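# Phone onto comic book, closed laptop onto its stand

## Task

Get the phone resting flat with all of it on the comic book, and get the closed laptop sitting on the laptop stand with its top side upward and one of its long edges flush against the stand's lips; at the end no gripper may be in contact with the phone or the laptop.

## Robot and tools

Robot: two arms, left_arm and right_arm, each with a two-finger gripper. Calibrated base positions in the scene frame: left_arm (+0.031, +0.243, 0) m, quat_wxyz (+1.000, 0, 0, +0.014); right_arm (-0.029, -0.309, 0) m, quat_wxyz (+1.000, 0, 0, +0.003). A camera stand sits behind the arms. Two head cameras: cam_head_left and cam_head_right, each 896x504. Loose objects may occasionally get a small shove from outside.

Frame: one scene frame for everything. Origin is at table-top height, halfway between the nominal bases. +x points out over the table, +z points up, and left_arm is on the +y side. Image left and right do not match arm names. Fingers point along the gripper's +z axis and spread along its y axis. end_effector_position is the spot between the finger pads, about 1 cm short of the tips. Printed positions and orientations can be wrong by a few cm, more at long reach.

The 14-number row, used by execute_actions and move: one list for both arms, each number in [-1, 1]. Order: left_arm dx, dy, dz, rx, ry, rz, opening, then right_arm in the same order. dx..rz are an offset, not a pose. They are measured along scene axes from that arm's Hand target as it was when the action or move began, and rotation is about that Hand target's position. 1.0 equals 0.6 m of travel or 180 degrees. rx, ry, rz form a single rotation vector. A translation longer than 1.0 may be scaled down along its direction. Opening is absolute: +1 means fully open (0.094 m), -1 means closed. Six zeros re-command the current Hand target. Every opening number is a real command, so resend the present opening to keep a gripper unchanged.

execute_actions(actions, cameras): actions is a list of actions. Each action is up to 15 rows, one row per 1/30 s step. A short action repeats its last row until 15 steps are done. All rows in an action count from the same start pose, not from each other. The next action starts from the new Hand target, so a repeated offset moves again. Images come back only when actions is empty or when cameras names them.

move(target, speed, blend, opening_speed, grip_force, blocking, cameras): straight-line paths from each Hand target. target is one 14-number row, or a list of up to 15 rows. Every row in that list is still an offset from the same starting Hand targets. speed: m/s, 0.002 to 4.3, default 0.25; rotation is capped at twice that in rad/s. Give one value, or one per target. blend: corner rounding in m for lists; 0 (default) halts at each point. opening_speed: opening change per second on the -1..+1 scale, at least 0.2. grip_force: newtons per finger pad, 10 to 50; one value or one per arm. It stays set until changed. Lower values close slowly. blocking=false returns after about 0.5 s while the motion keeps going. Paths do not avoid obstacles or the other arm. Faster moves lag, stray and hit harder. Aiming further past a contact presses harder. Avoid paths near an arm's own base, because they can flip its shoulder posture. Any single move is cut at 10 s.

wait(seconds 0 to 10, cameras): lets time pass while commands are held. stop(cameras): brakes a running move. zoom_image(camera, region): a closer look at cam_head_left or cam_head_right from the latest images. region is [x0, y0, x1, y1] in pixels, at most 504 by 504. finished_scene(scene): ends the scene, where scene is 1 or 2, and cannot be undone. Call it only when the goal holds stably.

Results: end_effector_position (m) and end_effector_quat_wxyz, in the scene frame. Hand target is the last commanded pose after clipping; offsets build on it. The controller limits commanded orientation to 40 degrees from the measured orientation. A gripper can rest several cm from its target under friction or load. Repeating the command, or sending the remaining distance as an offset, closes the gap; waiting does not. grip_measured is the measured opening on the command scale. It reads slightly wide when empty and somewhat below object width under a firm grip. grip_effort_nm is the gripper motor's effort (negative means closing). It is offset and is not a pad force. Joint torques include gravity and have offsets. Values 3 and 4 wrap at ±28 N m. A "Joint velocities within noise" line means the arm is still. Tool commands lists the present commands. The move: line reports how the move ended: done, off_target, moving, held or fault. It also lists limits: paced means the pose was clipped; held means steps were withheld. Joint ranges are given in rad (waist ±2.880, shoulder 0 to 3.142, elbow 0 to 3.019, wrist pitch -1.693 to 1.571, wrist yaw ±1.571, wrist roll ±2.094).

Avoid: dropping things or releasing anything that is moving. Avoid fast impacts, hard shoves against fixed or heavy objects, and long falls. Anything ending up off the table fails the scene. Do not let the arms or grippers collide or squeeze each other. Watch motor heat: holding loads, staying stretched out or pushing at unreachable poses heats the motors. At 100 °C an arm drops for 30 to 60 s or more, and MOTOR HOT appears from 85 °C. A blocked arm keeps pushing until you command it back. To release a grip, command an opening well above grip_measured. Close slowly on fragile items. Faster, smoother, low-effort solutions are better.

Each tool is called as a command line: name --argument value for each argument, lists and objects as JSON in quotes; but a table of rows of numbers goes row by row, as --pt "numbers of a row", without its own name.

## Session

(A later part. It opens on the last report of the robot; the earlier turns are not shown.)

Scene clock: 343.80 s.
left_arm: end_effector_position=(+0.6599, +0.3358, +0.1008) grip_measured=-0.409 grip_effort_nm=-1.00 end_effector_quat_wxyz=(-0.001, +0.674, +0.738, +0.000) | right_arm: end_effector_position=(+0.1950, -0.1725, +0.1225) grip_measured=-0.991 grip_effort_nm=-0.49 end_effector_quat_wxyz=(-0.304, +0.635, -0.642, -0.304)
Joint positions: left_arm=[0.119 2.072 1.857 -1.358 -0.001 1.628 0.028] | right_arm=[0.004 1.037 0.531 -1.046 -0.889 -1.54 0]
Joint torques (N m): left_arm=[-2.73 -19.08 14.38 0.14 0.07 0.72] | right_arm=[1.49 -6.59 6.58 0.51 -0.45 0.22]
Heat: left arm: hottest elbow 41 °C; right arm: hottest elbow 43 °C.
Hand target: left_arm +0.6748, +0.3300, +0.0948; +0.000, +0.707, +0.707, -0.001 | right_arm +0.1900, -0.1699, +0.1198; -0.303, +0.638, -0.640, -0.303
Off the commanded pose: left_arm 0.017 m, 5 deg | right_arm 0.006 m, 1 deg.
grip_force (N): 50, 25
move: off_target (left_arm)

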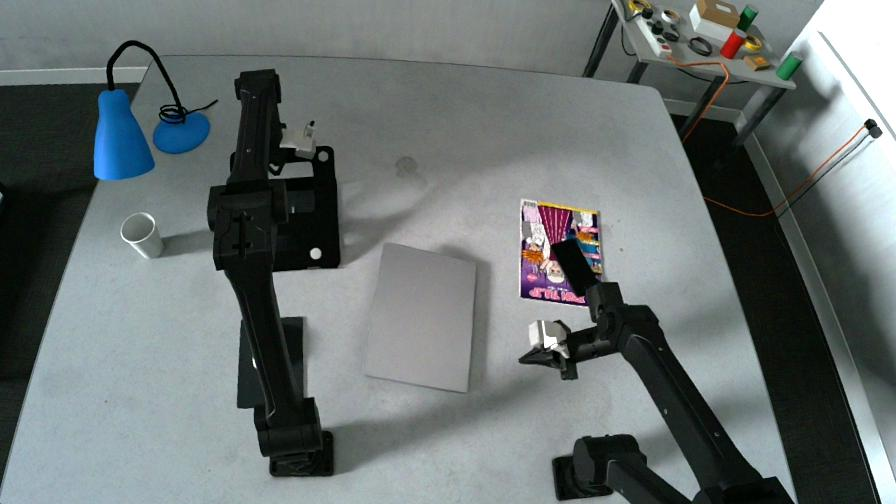

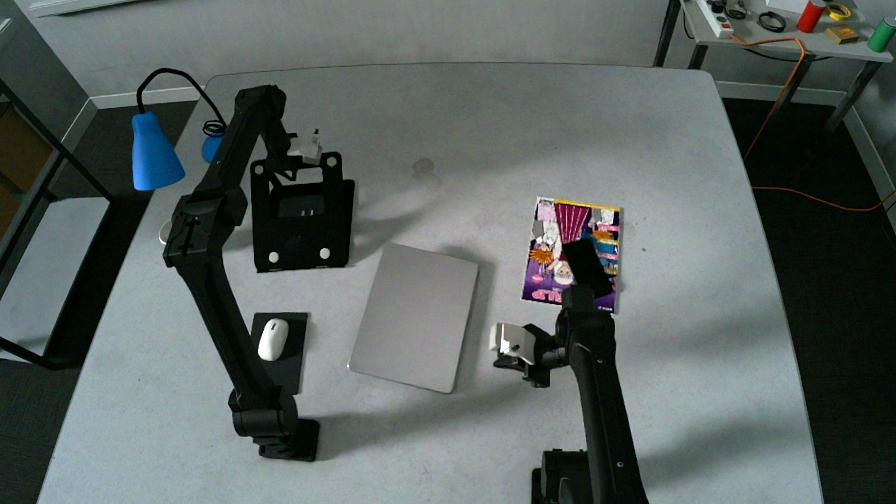

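move --pt "0 0 0 0 0 0 -1.0 -0.02 0.0667 -0.1633 0 0 0 -1.0" --pt "0 0 0 0 0 0 -1.0 -0.02 0.15 -0.1633 0 0 0 -1.0" --pt "0 0 0 0 0 0 -1.0 -0.0167 0.3208 -0.1633 0 0 0 -1.0" --speed '[0.2, 0.12, 0.12]' --blend '[0.01, 0.02, 0]' --cameras '["all"]'

Scene clock: 371.60 s.
left_arm: end_effector_position=(+0.6599, +0.3358, +0.1008) grip_measured=-0.409 grip_effort_nm=-1.00 end_effector_quat_wxyz=(-0.001, +0.674, +0.738, +0.000) | right_arm: end_effector_position=(+0.1714, +0.0145, +0.0330) grip_measured=-0.991 grip_effort_nm=-0.49 end_effector_quat_wxyz=(-0.312, +0.638, -0.630, -0.313)
Joint positions: left_arm=[0.119 2.072 1.857 -1.358 -0.001 1.628 0.028] | right_arm=[0.742 1.382 0.386 0.145 -0.625 -0.593 0]
Joint torques (N m): left_arm=[-2.02 -19.49 14.37 0.16 0.09 0.77] | right_arm=[1.26 -4.72 7.9 1.43 0.66 0.22]
Heat: left arm: hottest elbow 45 °C; right arm: hottest elbow 44 °C.
Hand target: left_arm +0.6748, +0.3300, +0.0948; +0.000, +0.707, +0.707, -0.001 | right_arm +0.1800, +0.0227, +0.0219; -0.303, +0.638, -0.639, -0.303
Off the commanded pose: left_arm 0.017 m, 5 deg | right_arm 0.016 m, 2 deg.
grip_force (N): 50, 25
move: off_target (left_arm, right_arm)

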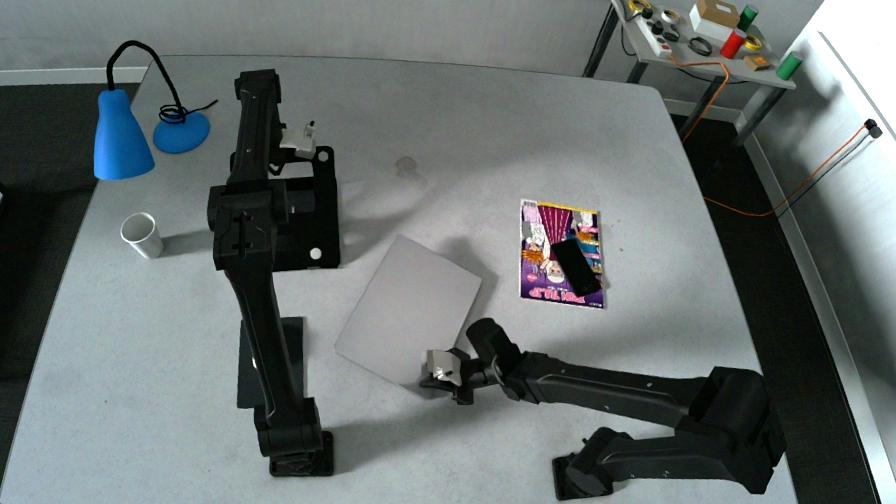

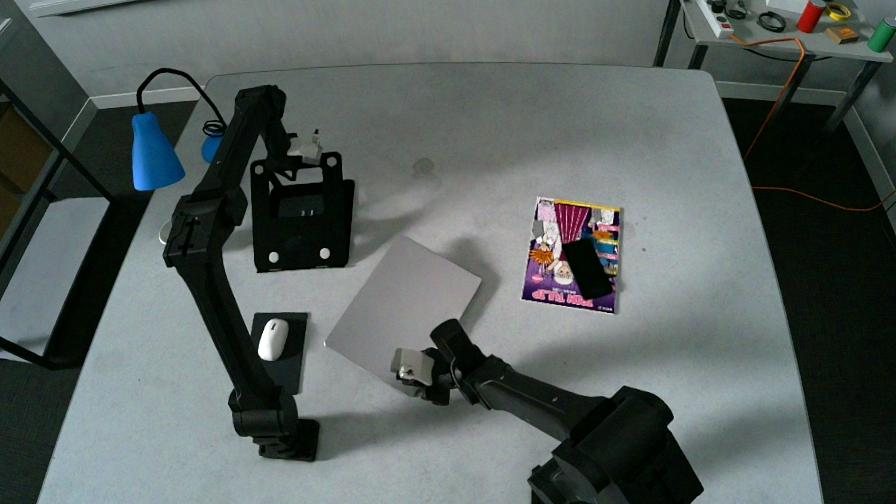

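move --pt "0 0 0 0 0 0 -1.0 0.0217 0.113 -0.02 0 0 0 -1.0" --pt "0 0 0 0 0 0 -1.0 0.0675 0.2005 -0.02 0 0 0 -1.0" --speed 0.12 --blend '[0.02, 0]' --cameras '["all"]'

Scene clock: 381.93 s.
left_arm: end_effector_position=(+0.6599, +0.3358, +0.1008) grip_measured=-0.409 grip_effort_nm=-1.01 end_effector_quat_wxyz=(-0.001, +0.674, +0.738, +0.000) | right_arm: end_effector_position=(+0.2140, +0.1393, +0.0347) grip_measured=-0.991 grip_effort_nm=-0.49 end_effector_quat_wxyz=(-0.327, +0.640, -0.620, -0.315)
Joint positions: left_arm=[0.119 2.072 1.857 -1.358 -0.001 1.628 0.028] | right_arm=[0.9 1.655 0.686 0.223 -0.521 -0.465 0]
Joint torques (N m): left_arm=[-2.32 -19.55 14.42 0.01 0.05 0.73] | right_arm=[0.67 -9.76 8.25 0.47 0.58 0.2]
Heat: left arm: hottest elbow 46 °C; right arm: hottest elbow 44 °C.
Hand target: left_arm +0.6748, +0.3300, +0.0948; +0.000, +0.707, +0.707, -0.001 | right_arm +0.2205, +0.1429, +0.0097; -0.303, +0.638, -0.640, -0.303
Off the commanded pose: left_arm 0.017 m, 5 deg | right_arm 0.026 m, 4 deg.
grip_force (N): 50, 25
move: off_target (left_arm, right_arm)

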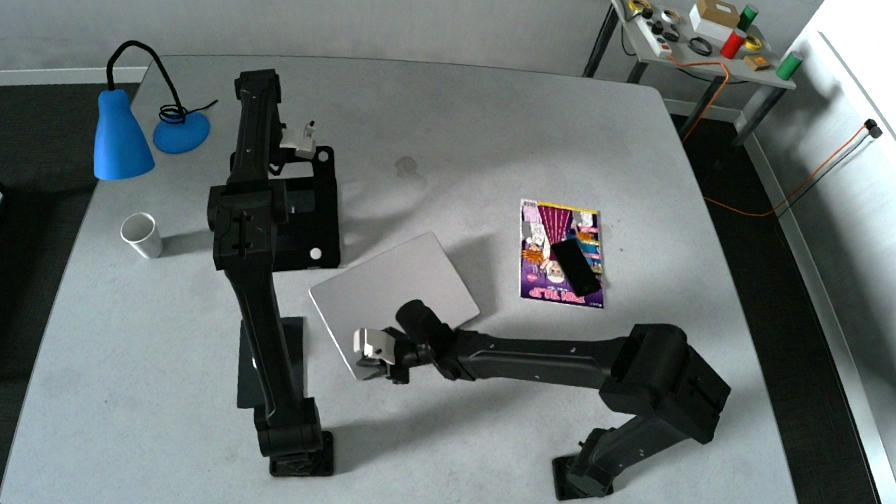

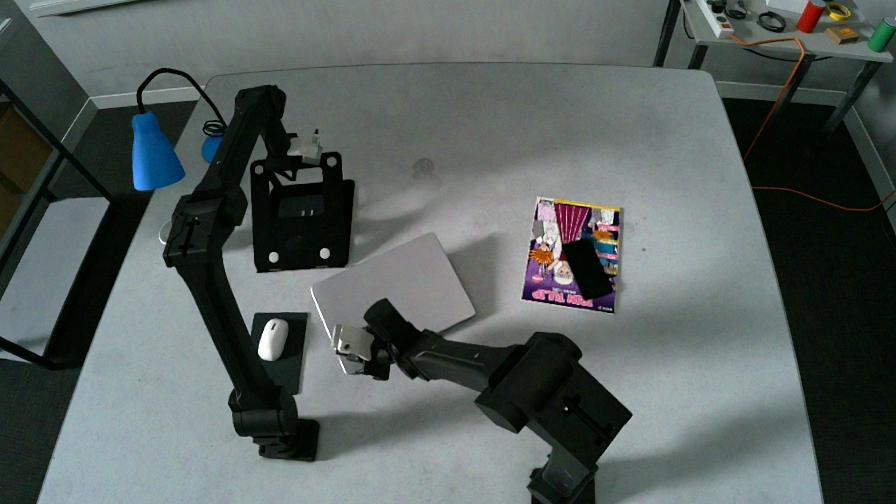

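move --pt "0.03 0 0 0 0 0 -1.0 -0.0342 -0.0548 0.0672 0 0 0 -1.0" --pt "0.0833 0 0 0 0 0 -1.0 0.1325 -0.1548 0.2172 0 0 0 -1.0" --pt "0.0833 0 0 0 0 0 -1.0 0.6242 -0.2115 0.2005 0 0 0 -1.0" --pt "0.0833 0 0 0 0 0 -1.0 0.6242 -0.2115 0.0038 0 0 0 -1.0" --speed '[0.2, 0.3, 0.3, 0.2]' --blend '[0.02, 0.04, 0.03, 0]' --cameras '["all"]'

Scene clock: 402.20 s.
left_arm: end_effector_position=(+0.7029, +0.3373, +0.1015) grip_measured=-0.421 grip_effort_nm=-1.01 end_effector_quat_wxyz=(-0.008, +0.697, +0.717, -0.011) | right_arm: end_effector_position=(+0.5836, +0.0140, +0.0227) grip_measured=-0.991 grip_effort_nm=-0.49 end_effector_quat_wxyz=(-0.298, +0.635, -0.643, -0.308)
Joint positions: left_arm=[0.112 2.224 2.118 -1.493 0 1.683 0.027] | right_arm=[0.293 2.175 1.621 -0.68 -0.837 -1.109 0]
Joint torques (N m): left_arm=[-2.55 -20.66 15.75 0.59 0.11 0.12] | right_arm=[0.5 -22.83 10.04 1.05 -0.42 0.08]
Heat: left arm: hottest elbow 46 °C; right arm: hottest elbow 44 °C.
Hand target: left_arm +0.7247, +0.3301, +0.0949; +0.000, +0.707, +0.707, -0.001 | right_arm +0.5950, +0.0159, +0.0121; -0.303, +0.638, -0.640, -0.303
Off the commanded pose: left_arm 0.024 m, 2 deg | right_arm 0.016 m, 1 deg.
grip_force (N): 50, 25
move: off_target (left_arm, right_arm)

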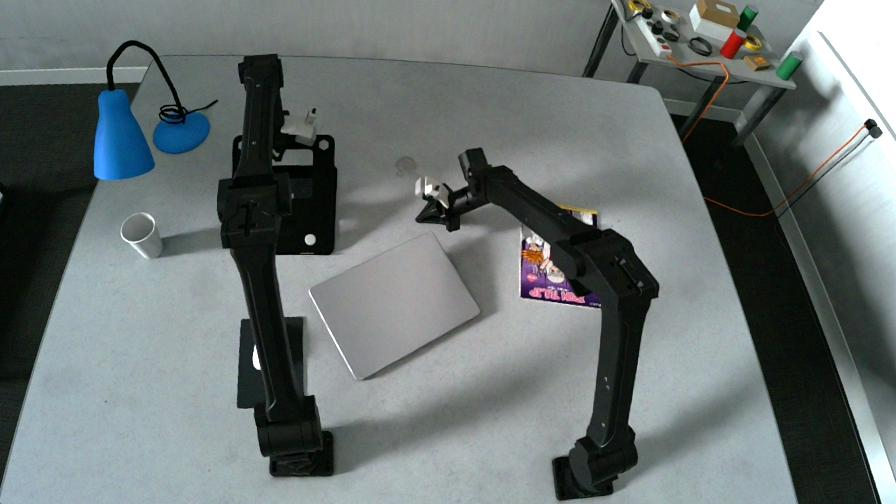

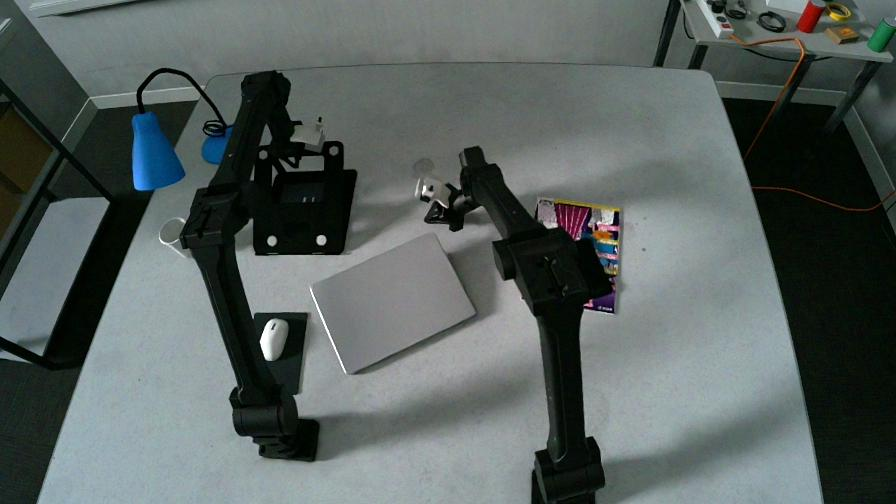

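move --pt "0 0 0 0 0 0 -1.0 -0.1433 -0.0717 -0.005 0 0 0 -1.0" --pt "0 0 0 0 0 0 -1.0 -0.2217 -0.125 -0.005 0 0 0 -1.0" --speed 0.12 --blend '[0.02, 0]' --cameras '["all"]'

Scene clock: 411.03 s.
left_arm: end_effector_position=(+0.7029, +0.3373, +0.1015) grip_measured=-0.421 grip_effort_nm=-1.01 end_effector_quat_wxyz=(-0.008, +0.697, +0.717, -0.011) | right_arm: end_effector_position=(+0.4677, -0.0501, +0.0175) grip_measured=-0.991 grip_effort_nm=-0.49 end_effector_quat_wxyz=(-0.308, +0.641, -0.634, -0.305)
Joint positions: left_arm=[0.112 2.224 2.118 -1.493 0 1.683 0.027] | right_arm=[0.239 1.922 1.153 -0.508 -0.859 -1.201 0]
Joint torques (N m): left_arm=[-2.9 -20.95 15.82 0.49 0.09 0.16] | right_arm=[-0.38 -20.25 4.96 0.72 -0.33 0.07]
Heat: left arm: hottest elbow 45 °C; right arm: hottest elbow 45 °C.
Hand target: left_arm +0.7247, +0.3301, +0.0949; +0.000, +0.707, +0.707, -0.001 | right_arm +0.4620, -0.0589, +0.0091; -0.303, +0.638, -0.639, -0.303
Off the commanded pose: left_arm 0.024 m, 2 deg | right_arm 0.014 m, 1 deg.
grip_force (N): 50, 25
move: off_target (left_arm, right_arm)

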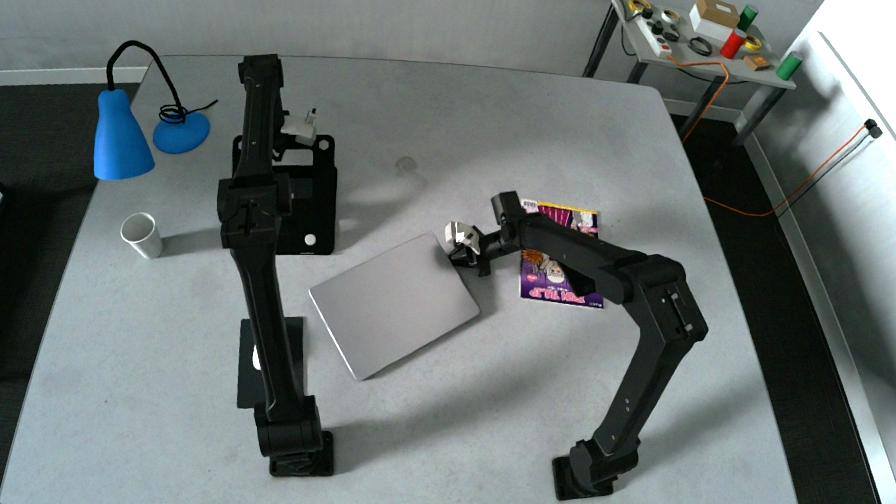

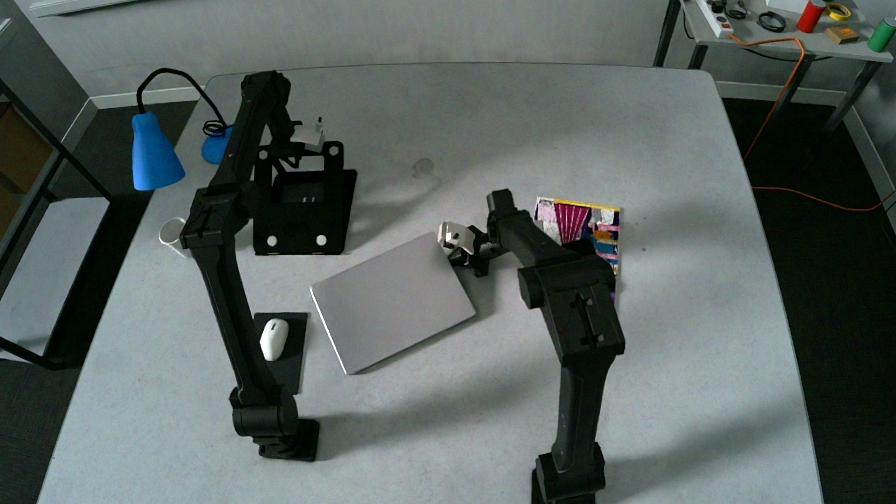

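move --pt "0 0 0 0 0 0 -1.0 0.0633 -0.0183 0.1517 0 0 0 -1.0" --pt "0 0 0 0 0 0 -1.0 0.2383 0.1732 0.1517 0 0 0 -1.0" --pt "0 0 0 0 0 0 -1.0 0.2383 0.1732 0 0 0 0 -1.0" --pt "0 0 0 0 0 0 -1.0 0.06 0.0882 0 0 0 0 -1.0" --pt "0 0 0 0 0 0 -1.0 -0.0217 0.0348 0 0 0 0 -1.0" --speed '[0.25, 0.25, 0.2, 0.12, 0.12]' --blend '[0.02, 0.02, 0.01, 0.02, 0]' --cameras '["all"]'

Scene clock: 436.17 s.
left_arm: end_effector_position=(+0.7029, +0.3373, +0.1015) grip_measured=-0.421 grip_effort_nm=-1.01 end_effector_quat_wxyz=(-0.008, +0.697, +0.717, -0.011) | right_arm: end_effector_position=(+0.4575, -0.0321, +0.0175) grip_measured=-0.991 grip_effort_nm=-0.48 end_effector_quat_wxyz=(-0.308, +0.638, -0.638, -0.303)
Joint positions: left_arm=[0.112 2.224 2.118 -1.493 0 1.683 0.027] | right_arm=[0.28 1.904 1.119 -0.439 -0.842 -1.13 0]
Joint torques (N m): left_arm=[-2.49 -21.01 15.97 0.73 0.02 0.14] | right_arm=[0.09 -20.13 4.85 0.75 -0.44 0.06]
Heat: left arm: hottest elbow 45 °C; right arm: hottest elbow 44 °C.
Hand target: left_arm +0.7247, +0.3301, +0.0949; +0.000, +0.707, +0.707, -0.001 | right_arm +0.4489, -0.0382, +0.0090; -0.303, +0.638, -0.640, -0.303
Off the commanded pose: left_arm 0.024 m, 2 deg | right_arm 0.013 m, 1 deg.
grip_force (N): 50, 25
move: off_target (left_arm, right_arm)

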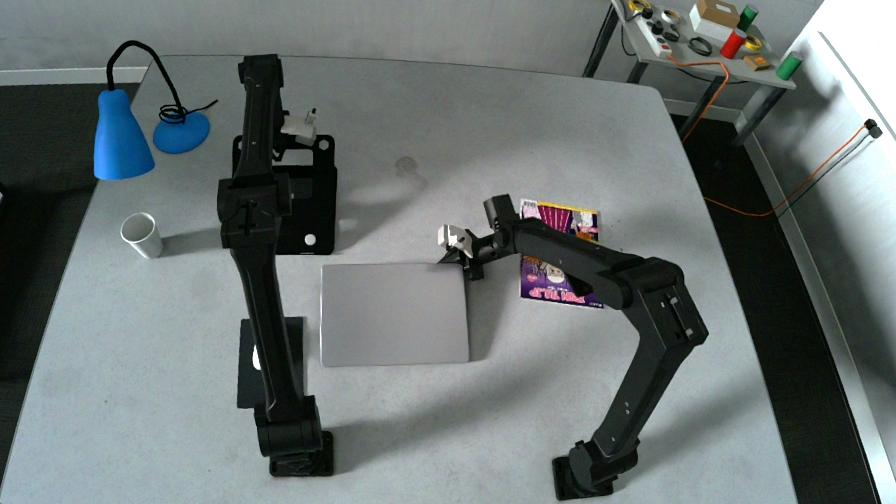

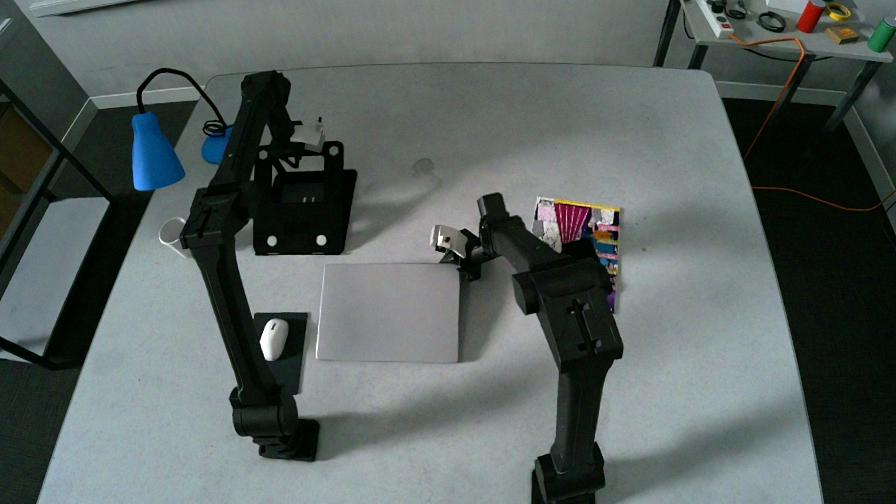

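move --pt "-0.01 -0.1 0 0 0 0 -1.0 0.0185 -0.1363 0.1517 0 0 0 -1.0" --pt "-0.0583 -0.4585 0 0 0 0 -1.0 -0.0565 -0.673 0.135 0 0 0 -1.0" --speed '[0.2, 0.25]' --blend '[0.03, 0]' --cameras '["all"]'

zoom_image --camera "cam_head_left" --region '[500, 180, 660, 320]'

Scene clock: 461.37 s.
left_arm: end_effector_position=(+0.6850, +0.0773, +0.1015) grip_measured=-0.421 grip_effort_nm=-1.01 end_effector_quat_wxyz=(-0.005, +0.717, +0.697, -0.004) | right_arm: end_effector_position=(+0.4022, -0.4334, +0.0908) grip_measured=-0.991 grip_effort_nm=-0.48 end_effector_quat_wxyz=(+0.279, -0.596, +0.701, +0.273)
Joint positions: left_arm=[-0.275 2.198 2.073 -1.459 0.002 1.352 0.027] | right_arm=[-0.539 1.847 1.305 -1.445 -0.707 -2.099 0]
Joint torques (N m): left_arm=[-3.49 -22.42 12.11 0.69 -0.02 -0.6] | right_arm=[0.5 -16.62 10.19 -0.87 -0.32 0.06]
Heat: left arm: hottest elbow 45 °C; right arm: hottest shoulder 43 °C.
Hand target: left_arm +0.6898, +0.0551, +0.0949; +0.000, +0.707, +0.707, +0.000 | right_arm +0.4151, -0.4419, +0.0900; +0.303, -0.638, +0.640, +0.303
Off the commanded pose: left_arm 0.024 m, 2 deg | right_arm 0.015 m, 10 deg.
joint sent to its limit (right arm) — joint 6 (wrist roll), lower limit. The joint targets are off in orientation, not in position.
grip_force (N): 50, 25
move: off_target (left_arm, right_arm)

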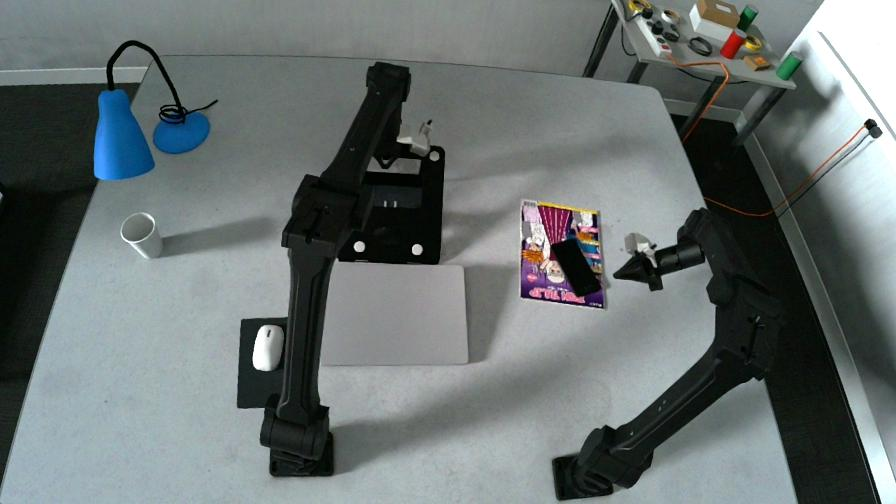

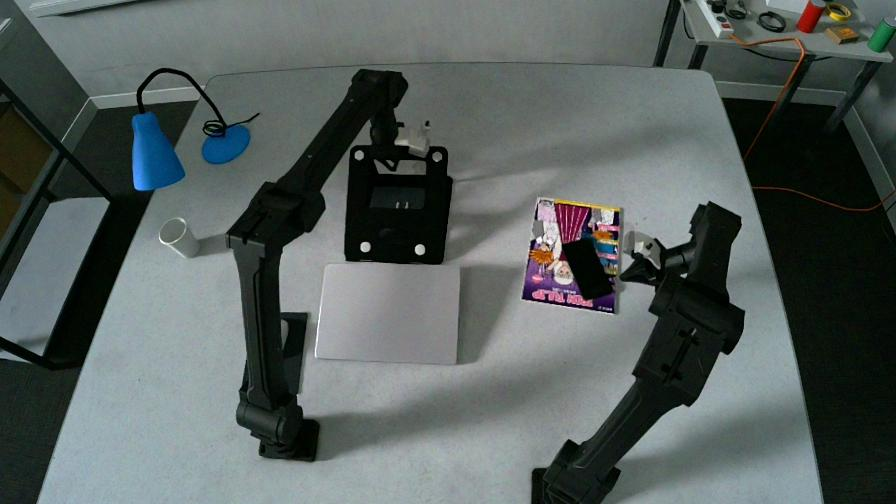

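Scaled by 3.150.

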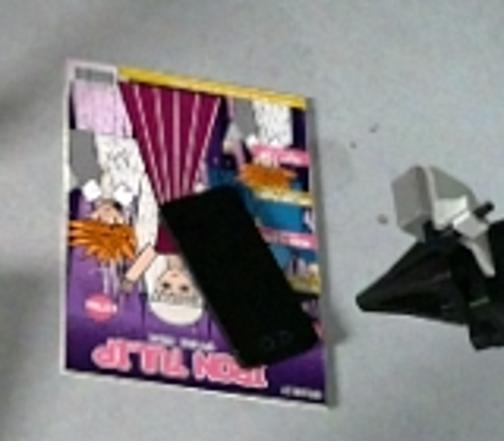

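move --pt "0 0 0 0 0 0 1.0 0 0 0 0 0 0 -1.0" --pt "0 0 0.2167 0 0 0 1.0 0.0333 -0.0133 -0.05 0 0 0 -1.0" --pt "-0.233 0.325 0.292 0 0 0.5 1.0 0.0333 -0.0133 -0.1233 0 0 0 -1.0" --pt "-0.4663 0.4748 0.092 0 0.26724 0.96363 -1.0 0.0333 0.1033 -0.1233 0 0 0 -1.0" --speed '[0.2, 0.25, 0.3, 0.3]' --blend '[0, 0.03, 0.01, 0]' --cameras '["all"]'

zoom_image --camera "cam_head_left" --region '[500, 180, 660, 320]'

Scene clock: 484.37 s.
left_arm: end_effector_position=(+0.4124, +0.3372, +0.1439) grip_measured=-0.978 grip_effort_nm=-0.86 end_effector_quat_wxyz=(+0.200, +0.676, -0.685, +0.184) | right_arm: end_effector_position=(+0.4412, -0.3912, +0.0260) grip_measured=-0.991 grip_effort_nm=-0.48 end_effector_quat_wxyz=(-0.303, +0.620, -0.665, -0.285)
Joint positions: left_arm=[0.42 1.586 1.197 -1.466 0.477 -1.039 0.001] | right_arm=[-0.437 1.995 1.316 -1.287 -0.785 -2.099 0]
Joint torques (N m): left_arm=[-1.08 -16.21 7.84 0.14 0.33 -0.07] | right_arm=[1.96 -20.19 4.44 -0.02 -0.28 0.07]
Heat: left arm: hottest elbow 44 °C; right arm: hottest elbow 45 °C.
Hand target: left_arm +0.4101, +0.3400, +0.1500; +0.189, +0.682, -0.681, +0.189 | right_arm +0.4351, -0.3799, +0.0161; -0.303, +0.638, -0.639, -0.303
Off the commanded pose: left_arm 0.007 m, 2 deg | right_arm 0.016 m, 4 deg.
joint sent to its limit (right arm) — joint 6 (wrist roll), lower limit. The joint targets are off in orientation, not in position.
grip_force (N): 50, 25
move: off_target (right_arm)

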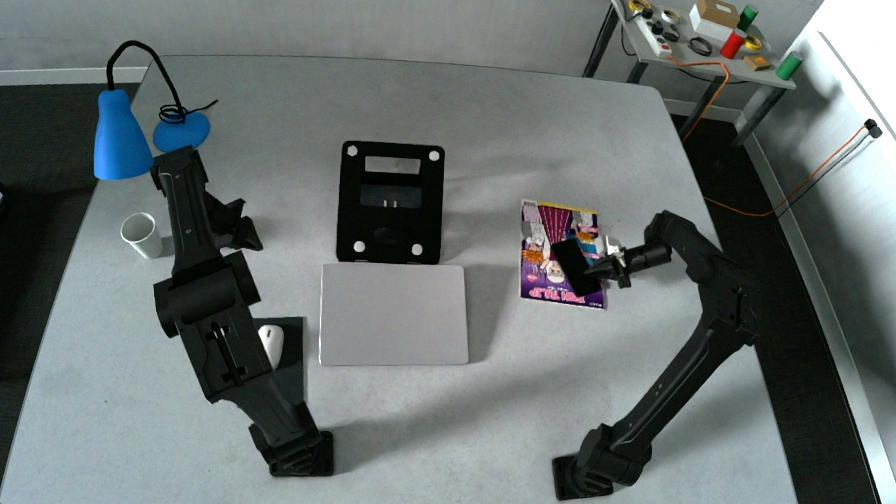

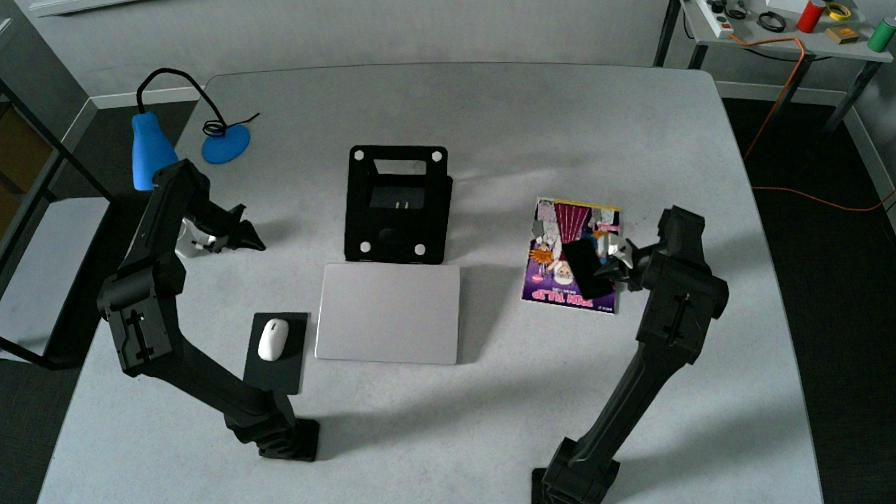

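Scaled by 3.150.

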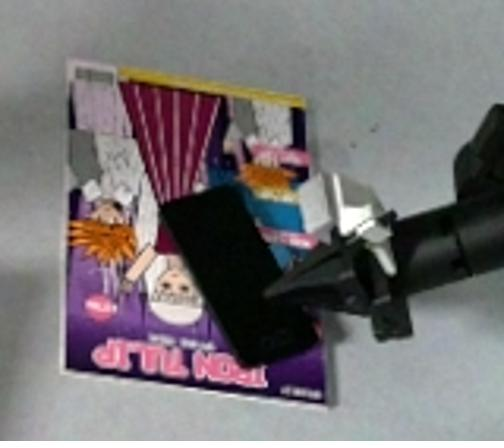

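move --pt "-0.017 -0.05 -0.1 0 0 0 -1.0 0 -0.09 0.02 0 0 0 -1.0" --pt "-0.017 -0.108 -0.2167 0 0 0 -1.0 0 -0.1 -0.017 0 0 0 -1.0" --pt "-0.017 -0.108 -0.2167 0 0 0 -1.0 0 0.01 -0.017 0 0 0 -1.0" --speed '[0.15, 0.12, 0.06]' --blend '[0.01, 0.005, 0]' --cameras '["all"]'

zoom_image --camera "cam_head_left" --region '[500, 180, 660, 320]'

Scene clock: 496.53 s.
left_arm: end_effector_position=(+0.4008, +0.2809, +0.0241) grip_measured=-0.981 grip_effort_nm=-1.00 end_effector_quat_wxyz=(+0.184, +0.683, -0.681, +0.191) | right_arm: end_effector_position=(+0.4441, -0.3887, +0.0252) grip_measured=-0.991 grip_effort_nm=-0.48 end_effector_quat_wxyz=(-0.310, +0.624, -0.661, -0.279)
Joint positions: left_arm=[0.305 1.651 0.916 -1.018 0.507 -1.192 0.001] | right_arm=[-0.432 1.993 1.31 -1.265 -0.794 -2.099 0]
Joint torques (N m): left_arm=[-2.49 -13.33 6.64 0.09 0.38 -0.07] | right_arm=[2.08 -18.84 4.03 0.1 -0.17 0.08]
Heat: left arm: hottest elbow 43 °C; right arm: hottest elbow 44 °C.
Hand target: left_arm +0.3998, +0.2752, +0.0200; +0.189, +0.682, -0.681, +0.189 | right_arm +0.4350, -0.3740, +0.0058; -0.303, +0.638, -0.640, -0.304
Off the commanded pose: left_arm 0.007 m, 1 deg | right_arm 0.026 m, 4 deg.
joint sent to its limit (right arm) — joint 6 (wrist roll), lower limit. The joint targets still meet the commanded pose.
grip_force (N): 50, 25
move: off_target (right_arm)

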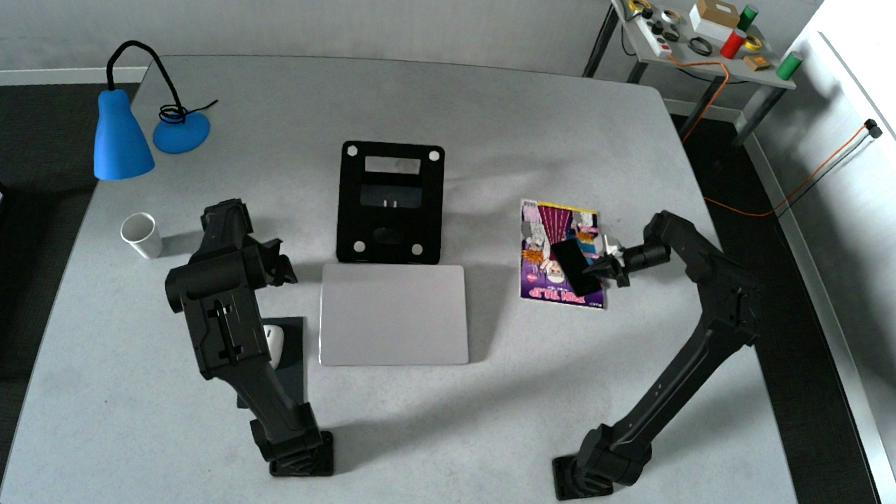

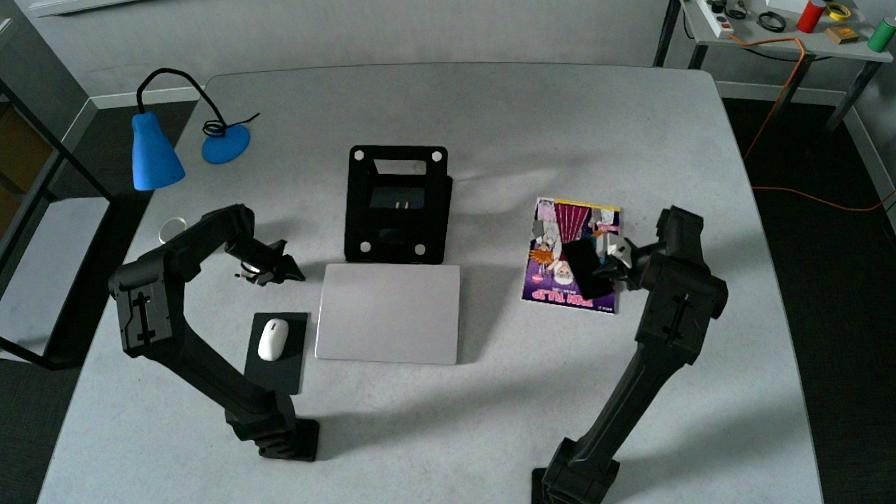

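Scaled by 3.150.

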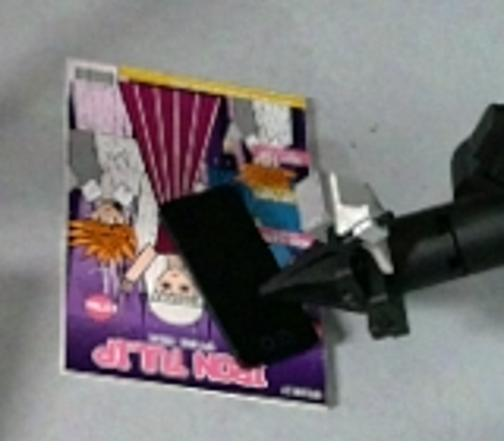

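move --pt "0 0 0 0 0 0 -1.0 0 -0.01 0.09 0 0 0 -1.0" --pt "0 0 0 0 0 0 -1.0 0.02 -0.005 0.19 -0.240 0.1836 -0.3866 1.0" --speed '[0.2, 0.4]' --blend '[0.02, 0]' --cameras '["all"]'

zoom_image --camera "cam_head_left" --region '[500, 160, 660, 320]'

zoom_image --camera "cam_head_right" --region '[510, 160, 670, 320]'

Scene clock: 533.27 s.
left_arm: end_effector_position=(+0.4008, +0.2809, +0.0241) grip_measured=-0.981 grip_effort_nm=-1.01 end_effector_quat_wxyz=(+0.184, +0.683, -0.681, +0.191) | right_arm: end_effector_position=(+0.4275, -0.3782, +0.1089) grip_measured=+0.998 grip_effort_nm=0.07 end_effector_quat_wxyz=(-0.012, -0.129, +0.992, +0.004)
Joint positions: left_arm=[0.305 1.651 0.916 -1.018 0.507 -1.192 0.001] | right_arm=[-0.155 1.638 1.243 -1.201 -0.002 -0.409 0.094]
Joint torques (N m): left_arm=[-2.2 -12.51 6.42 0.24 0.33 -0.08] | right_arm=[1.32 -15.91 11.97 -0.24 0.07 0.21]
Heat: left arm: hottest elbow 40 °C; right arm: hottest shoulder 43 °C.
Hand target: left_arm +0.3998, +0.2752, +0.0200; +0.189, +0.682, -0.681, +0.189 | right_arm +0.4471, -0.3768, +0.1198; +0.000, -0.131, +0.991, +0.000
Off the commanded pose: left_arm 0.007 m, 1 deg | right_arm 0.022 m, 1 deg.
grip_force (N): 50, 25
move: off_target (right_arm); target 2's new opening was sent with right_arm's hand 0.022 m and 1 deg from that target

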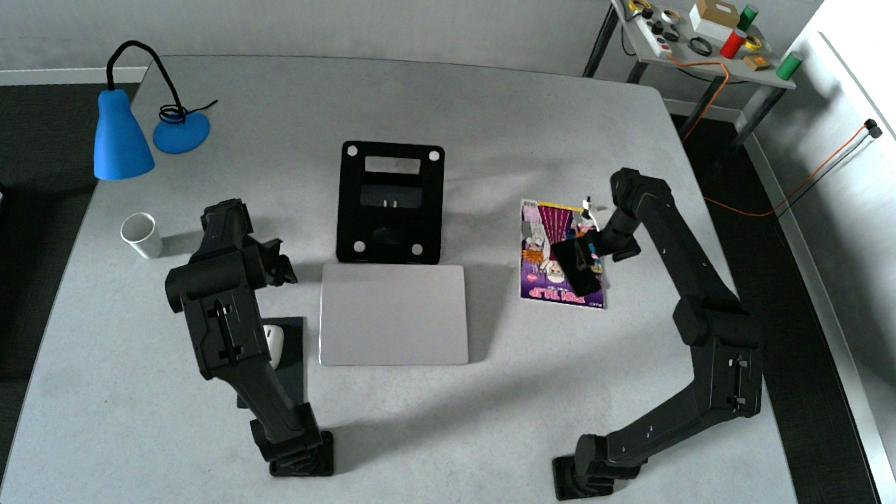

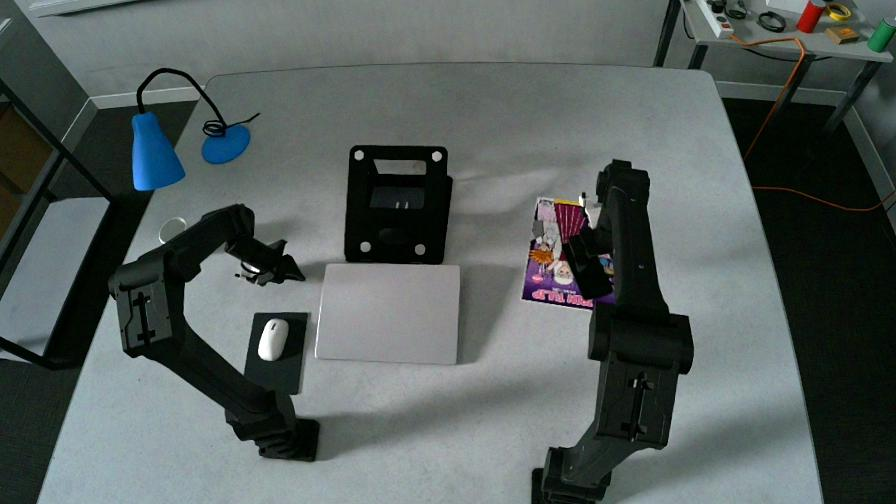

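Scaled by 3.150.

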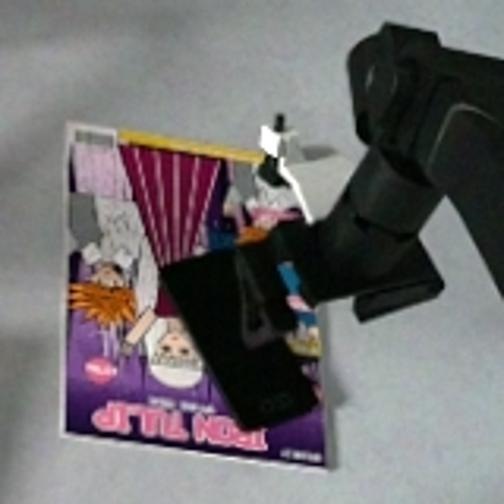

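Scaled by 3.150.

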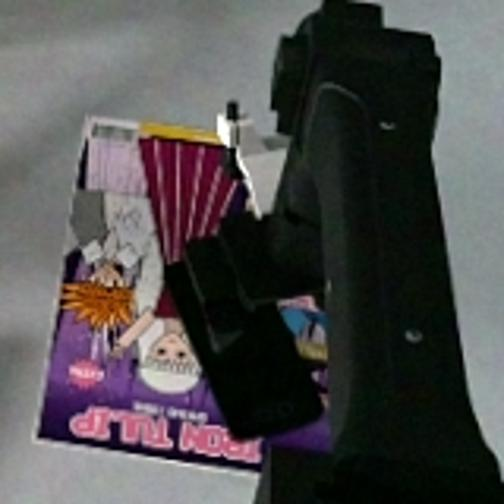

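move --pt "0 0 0 0 0 0 -1.0 0.0615 0.0447 -0.04 0 0 0 1.0" --pt "0 0 0 0 0 0 -1.0 0.0615 0.0447 -0.118 0 0 0 1.0" --speed '[0.2, 0.2]' --blend '[0.01, 0]' --cameras '["cam_head_left"]'

zoom_image --camera "cam_head_left" --region '[500, 160, 660, 320]'

Scene clock: 545.23 s.
left_arm: end_effector_position=(+0.4008, +0.2809, +0.0241) grip_measured=-0.981 grip_effort_nm=-1.00 end_effector_quat_wxyz=(+0.184, +0.683, -0.681, +0.191) | right_arm: end_effector_position=(+0.4744, -0.3511, +0.0544) grip_measured=+0.999 grip_effort_nm=0.07 end_effector_quat_wxyz=(-0.003, -0.133, +0.991, +0.001)
Joint positions: left_arm=[0.305 1.651 0.916 -1.018 0.507 -1.192 0.001] | right_arm=[-0.088 1.792 1.293 -1.078 -0.001 -0.348 0.094]
Joint torques (N m): left_arm=[-2.43 -12.63 6.57 0.4 0.32 -0.07] | right_arm=[0.79 -17.73 9.09 0.51 0.08 0.21]
Heat: left arm: hottest elbow 40 °C; right arm: hottest elbow 46 °C.
Hand target: left_arm +0.3998, +0.2752, +0.0200; +0.189, +0.682, -0.681, +0.189 | right_arm +0.4839, -0.3502, +0.0489; +0.000, -0.131, +0.991, +0.000
Off the commanded pose: left_arm 0.007 m, 1 deg | right_arm 0.011 m, 0 deg.
grip_force (N): 50, 25
move: off_target (right_arm)
Images, in order (width x height): cam_head_left 896x504.

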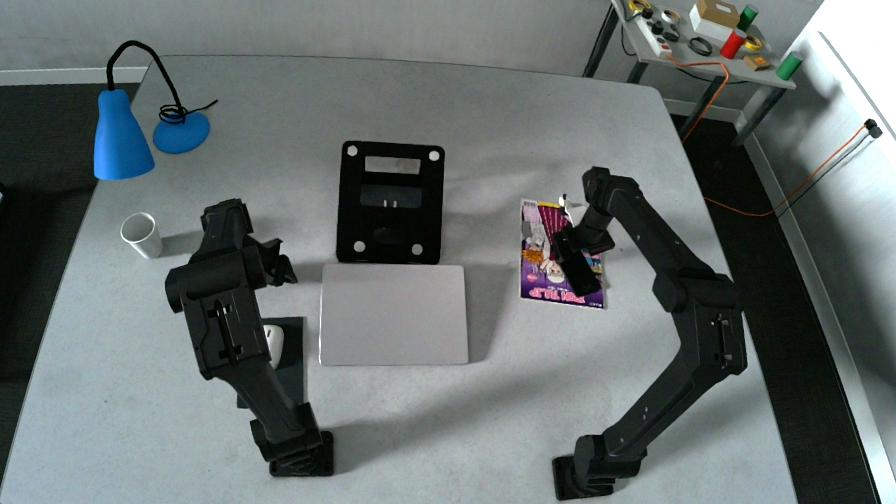

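Scaled by 3.150.

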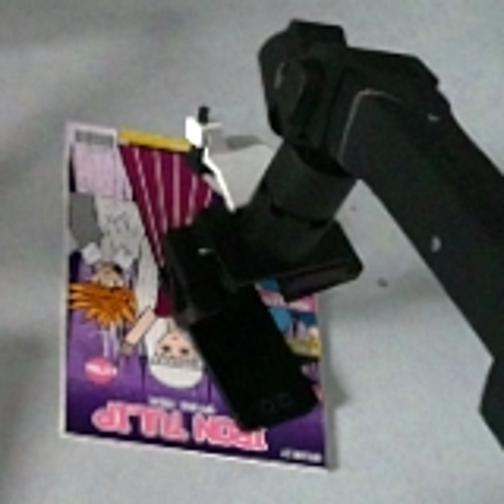

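move --target '[0, 0, 0, 0, 0, 0, -1.0, 0.003, -0.0105, -0.06, 0, 0, 0, 1.0]' --speed 0.1 --cameras '["cam_head_left"]'

zoom_image --camera "cam_head_left" --region '[500, 180, 640, 320]'

Scene clock: 559.80 s.
left_arm: end_effector_position=(+0.4008, +0.2809, +0.0241) grip_measured=-0.981 grip_effort_nm=-1.01 end_effector_quat_wxyz=(+0.184, +0.683, -0.681, +0.191) | right_arm: end_effector_position=(+0.4905, -0.3524, +0.0314) grip_measured=+0.999 grip_effort_nm=0.07 end_effector_quat_wxyz=(+0.014, -0.132, +0.991, -0.002)
Joint positions: left_arm=[0.305 1.651 0.916 -1.018 0.507 -1.192 0.001] | right_arm=[-0.088 1.839 1.293 -0.996 -0.001 -0.348 0.094]
Joint torques (N m): left_arm=[-2.84 -12.4 6.6 0.27 0.33 -0.04] | right_arm=[0.03 -17.49 6.78 0.58 0.08 0.11]
Heat: left arm: hottest elbow 39 °C; right arm: hottest elbow 46 °C.
Hand target: left_arm +0.3998, +0.2752, +0.0200; +0.189, +0.682, -0.681, +0.189 | right_arm +0.4858, -0.3565, +0.0130; +0.000, -0.131, +0.991, +0.000
Off the commanded pose: left_arm 0.007 m, 1 deg | right_arm 0.020 m, 2 deg.
grip_force (N): 50, 25
move: off_target (right_arm)
Images, in order (width x height): cam_head_left 896x504.

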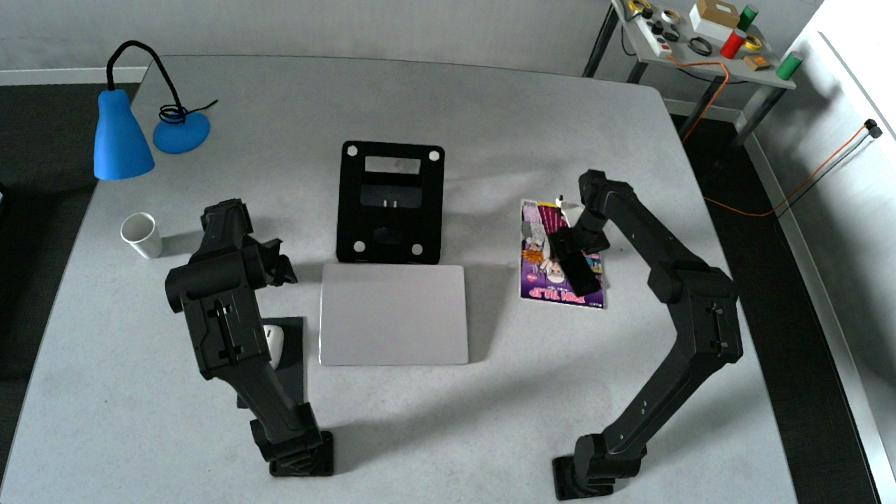

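Scaled by 3.600.

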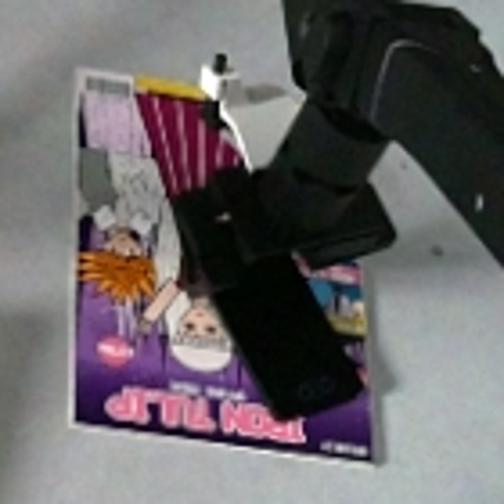

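move --target '[0, 0, 0, 0, 0, 0, -1.0, 0, 0, -0.022, 0, 0, 0, 1.0]' --speed 0.1

Scene clock: 564.80 s.
left_arm: end_effector_position=(+0.4008, +0.2809, +0.0241) grip_measured=-0.981 grip_effort_nm=-1.00 end_effector_quat_wxyz=(+0.184, +0.683, -0.681, +0.191) | right_arm: end_effector_position=(+0.4923, -0.3526, +0.0203) grip_measured=+0.999 grip_effort_nm=0.07 end_effector_quat_wxyz=(+0.016, -0.132, +0.991, -0.003)
Joint positions: left_arm=[0.305 1.651 0.916 -1.018 0.507 -1.192 0.001] | right_arm=[-0.088 1.856 1.284 -0.966 -0.001 -0.348 0.094]
Joint torques (N m): left_arm=[-2.67 -13.22 6.54 0.35 0.34 -0.1] | right_arm=[0.03 -17.44 6.45 0.9 0.07 0.12]
Heat: left arm: hottest elbow 39 °C; right arm: hottest elbow 46 °C.
Hand target: left_arm +0.3998, +0.2752, +0.0200; +0.189, +0.682, -0.681, +0.189 | right_arm +0.4858, -0.3565, -0.0002; +0.000, -0.131, +0.991, +0.000
Off the commanded pose: left_arm 0.007 m, 1 deg | right_arm 0.022 m, 2 deg.
grip_force (N): 50, 25
move: off_target (right_arm)

move --pt "0 0 0 0 0 0 -1.0 0 0 0 0 0 0 0.58" --pt "0 0 0 0 0 0 -1.0 0.082 0.064 0 0 0 -0.13 0.58" --speed '[0.1, 0.06]' --opening_speed 0.6 --cameras '["cam_head_left"]'

zoom_image --camera "cam_head_left" --region '[500, 180, 640, 320]'

Scene clock: 575.90 s.
left_arm: end_effector_position=(+0.4008, +0.2809, +0.0241) grip_measured=-0.981 grip_effort_nm=-1.01 end_effector_quat_wxyz=(+0.184, +0.683, -0.681, +0.191) | right_arm: end_effector_position=(+0.5253, -0.3275, +0.0197) grip_measured=+0.583 grip_effort_nm=-0.17 end_effector_quat_wxyz=(+0.015, +0.075, +0.997, -0.001)
Joint positions: left_arm=[0.305 1.651 0.916 -1.018 0.507 -1.192 0.001] | right_arm=[-0.037 1.929 1.396 -1.009 0.002 0.119 0.074]
Joint torques (N m): left_arm=[-2.73 -12.51 6.52 0.34 0.32 -0.12] | right_arm=[1.67 -16.97 10.26 -0.01 -0.01 0.32]
Heat: left arm: hottest elbow 39 °C; right arm: hottest elbow 45 °C.
Hand target: left_arm +0.3998, +0.2752, +0.0200; +0.189, +0.682, -0.681, +0.189 | right_arm +0.5351, -0.3179, -0.0002; +0.000, +0.073, +0.997, +0.000
Off the commanded pose: left_arm 0.007 m, 1 deg | right_arm 0.024 m, 2 deg.
grip_force (N): 50, 25
move: off_target (right_arm)
Images, in order (width x height): cam_head_left 896x504.

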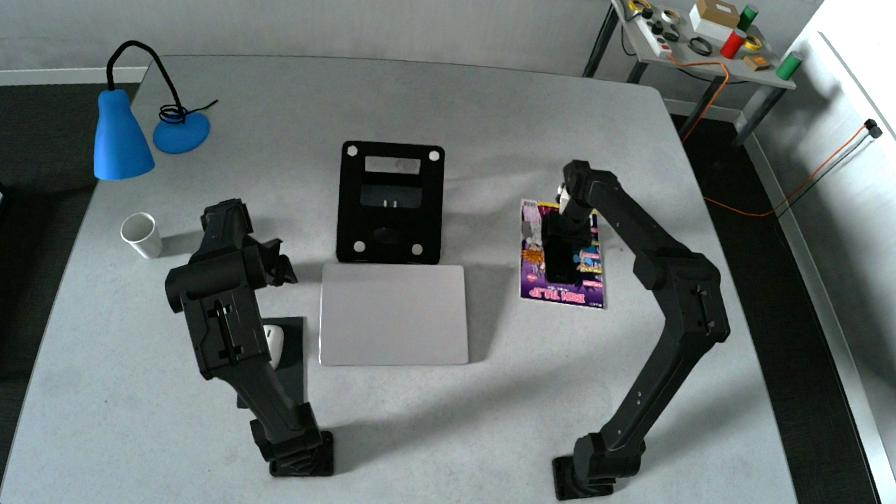

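Scaled by 3.600.

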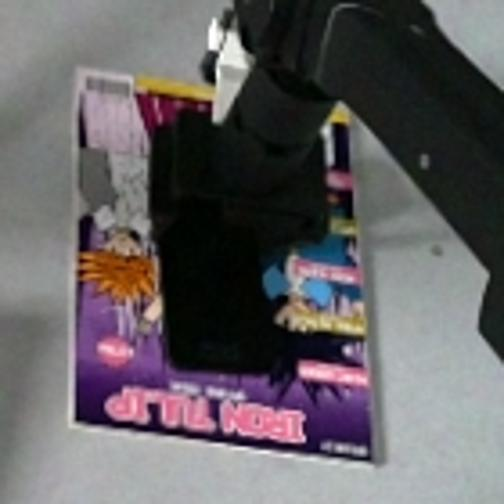

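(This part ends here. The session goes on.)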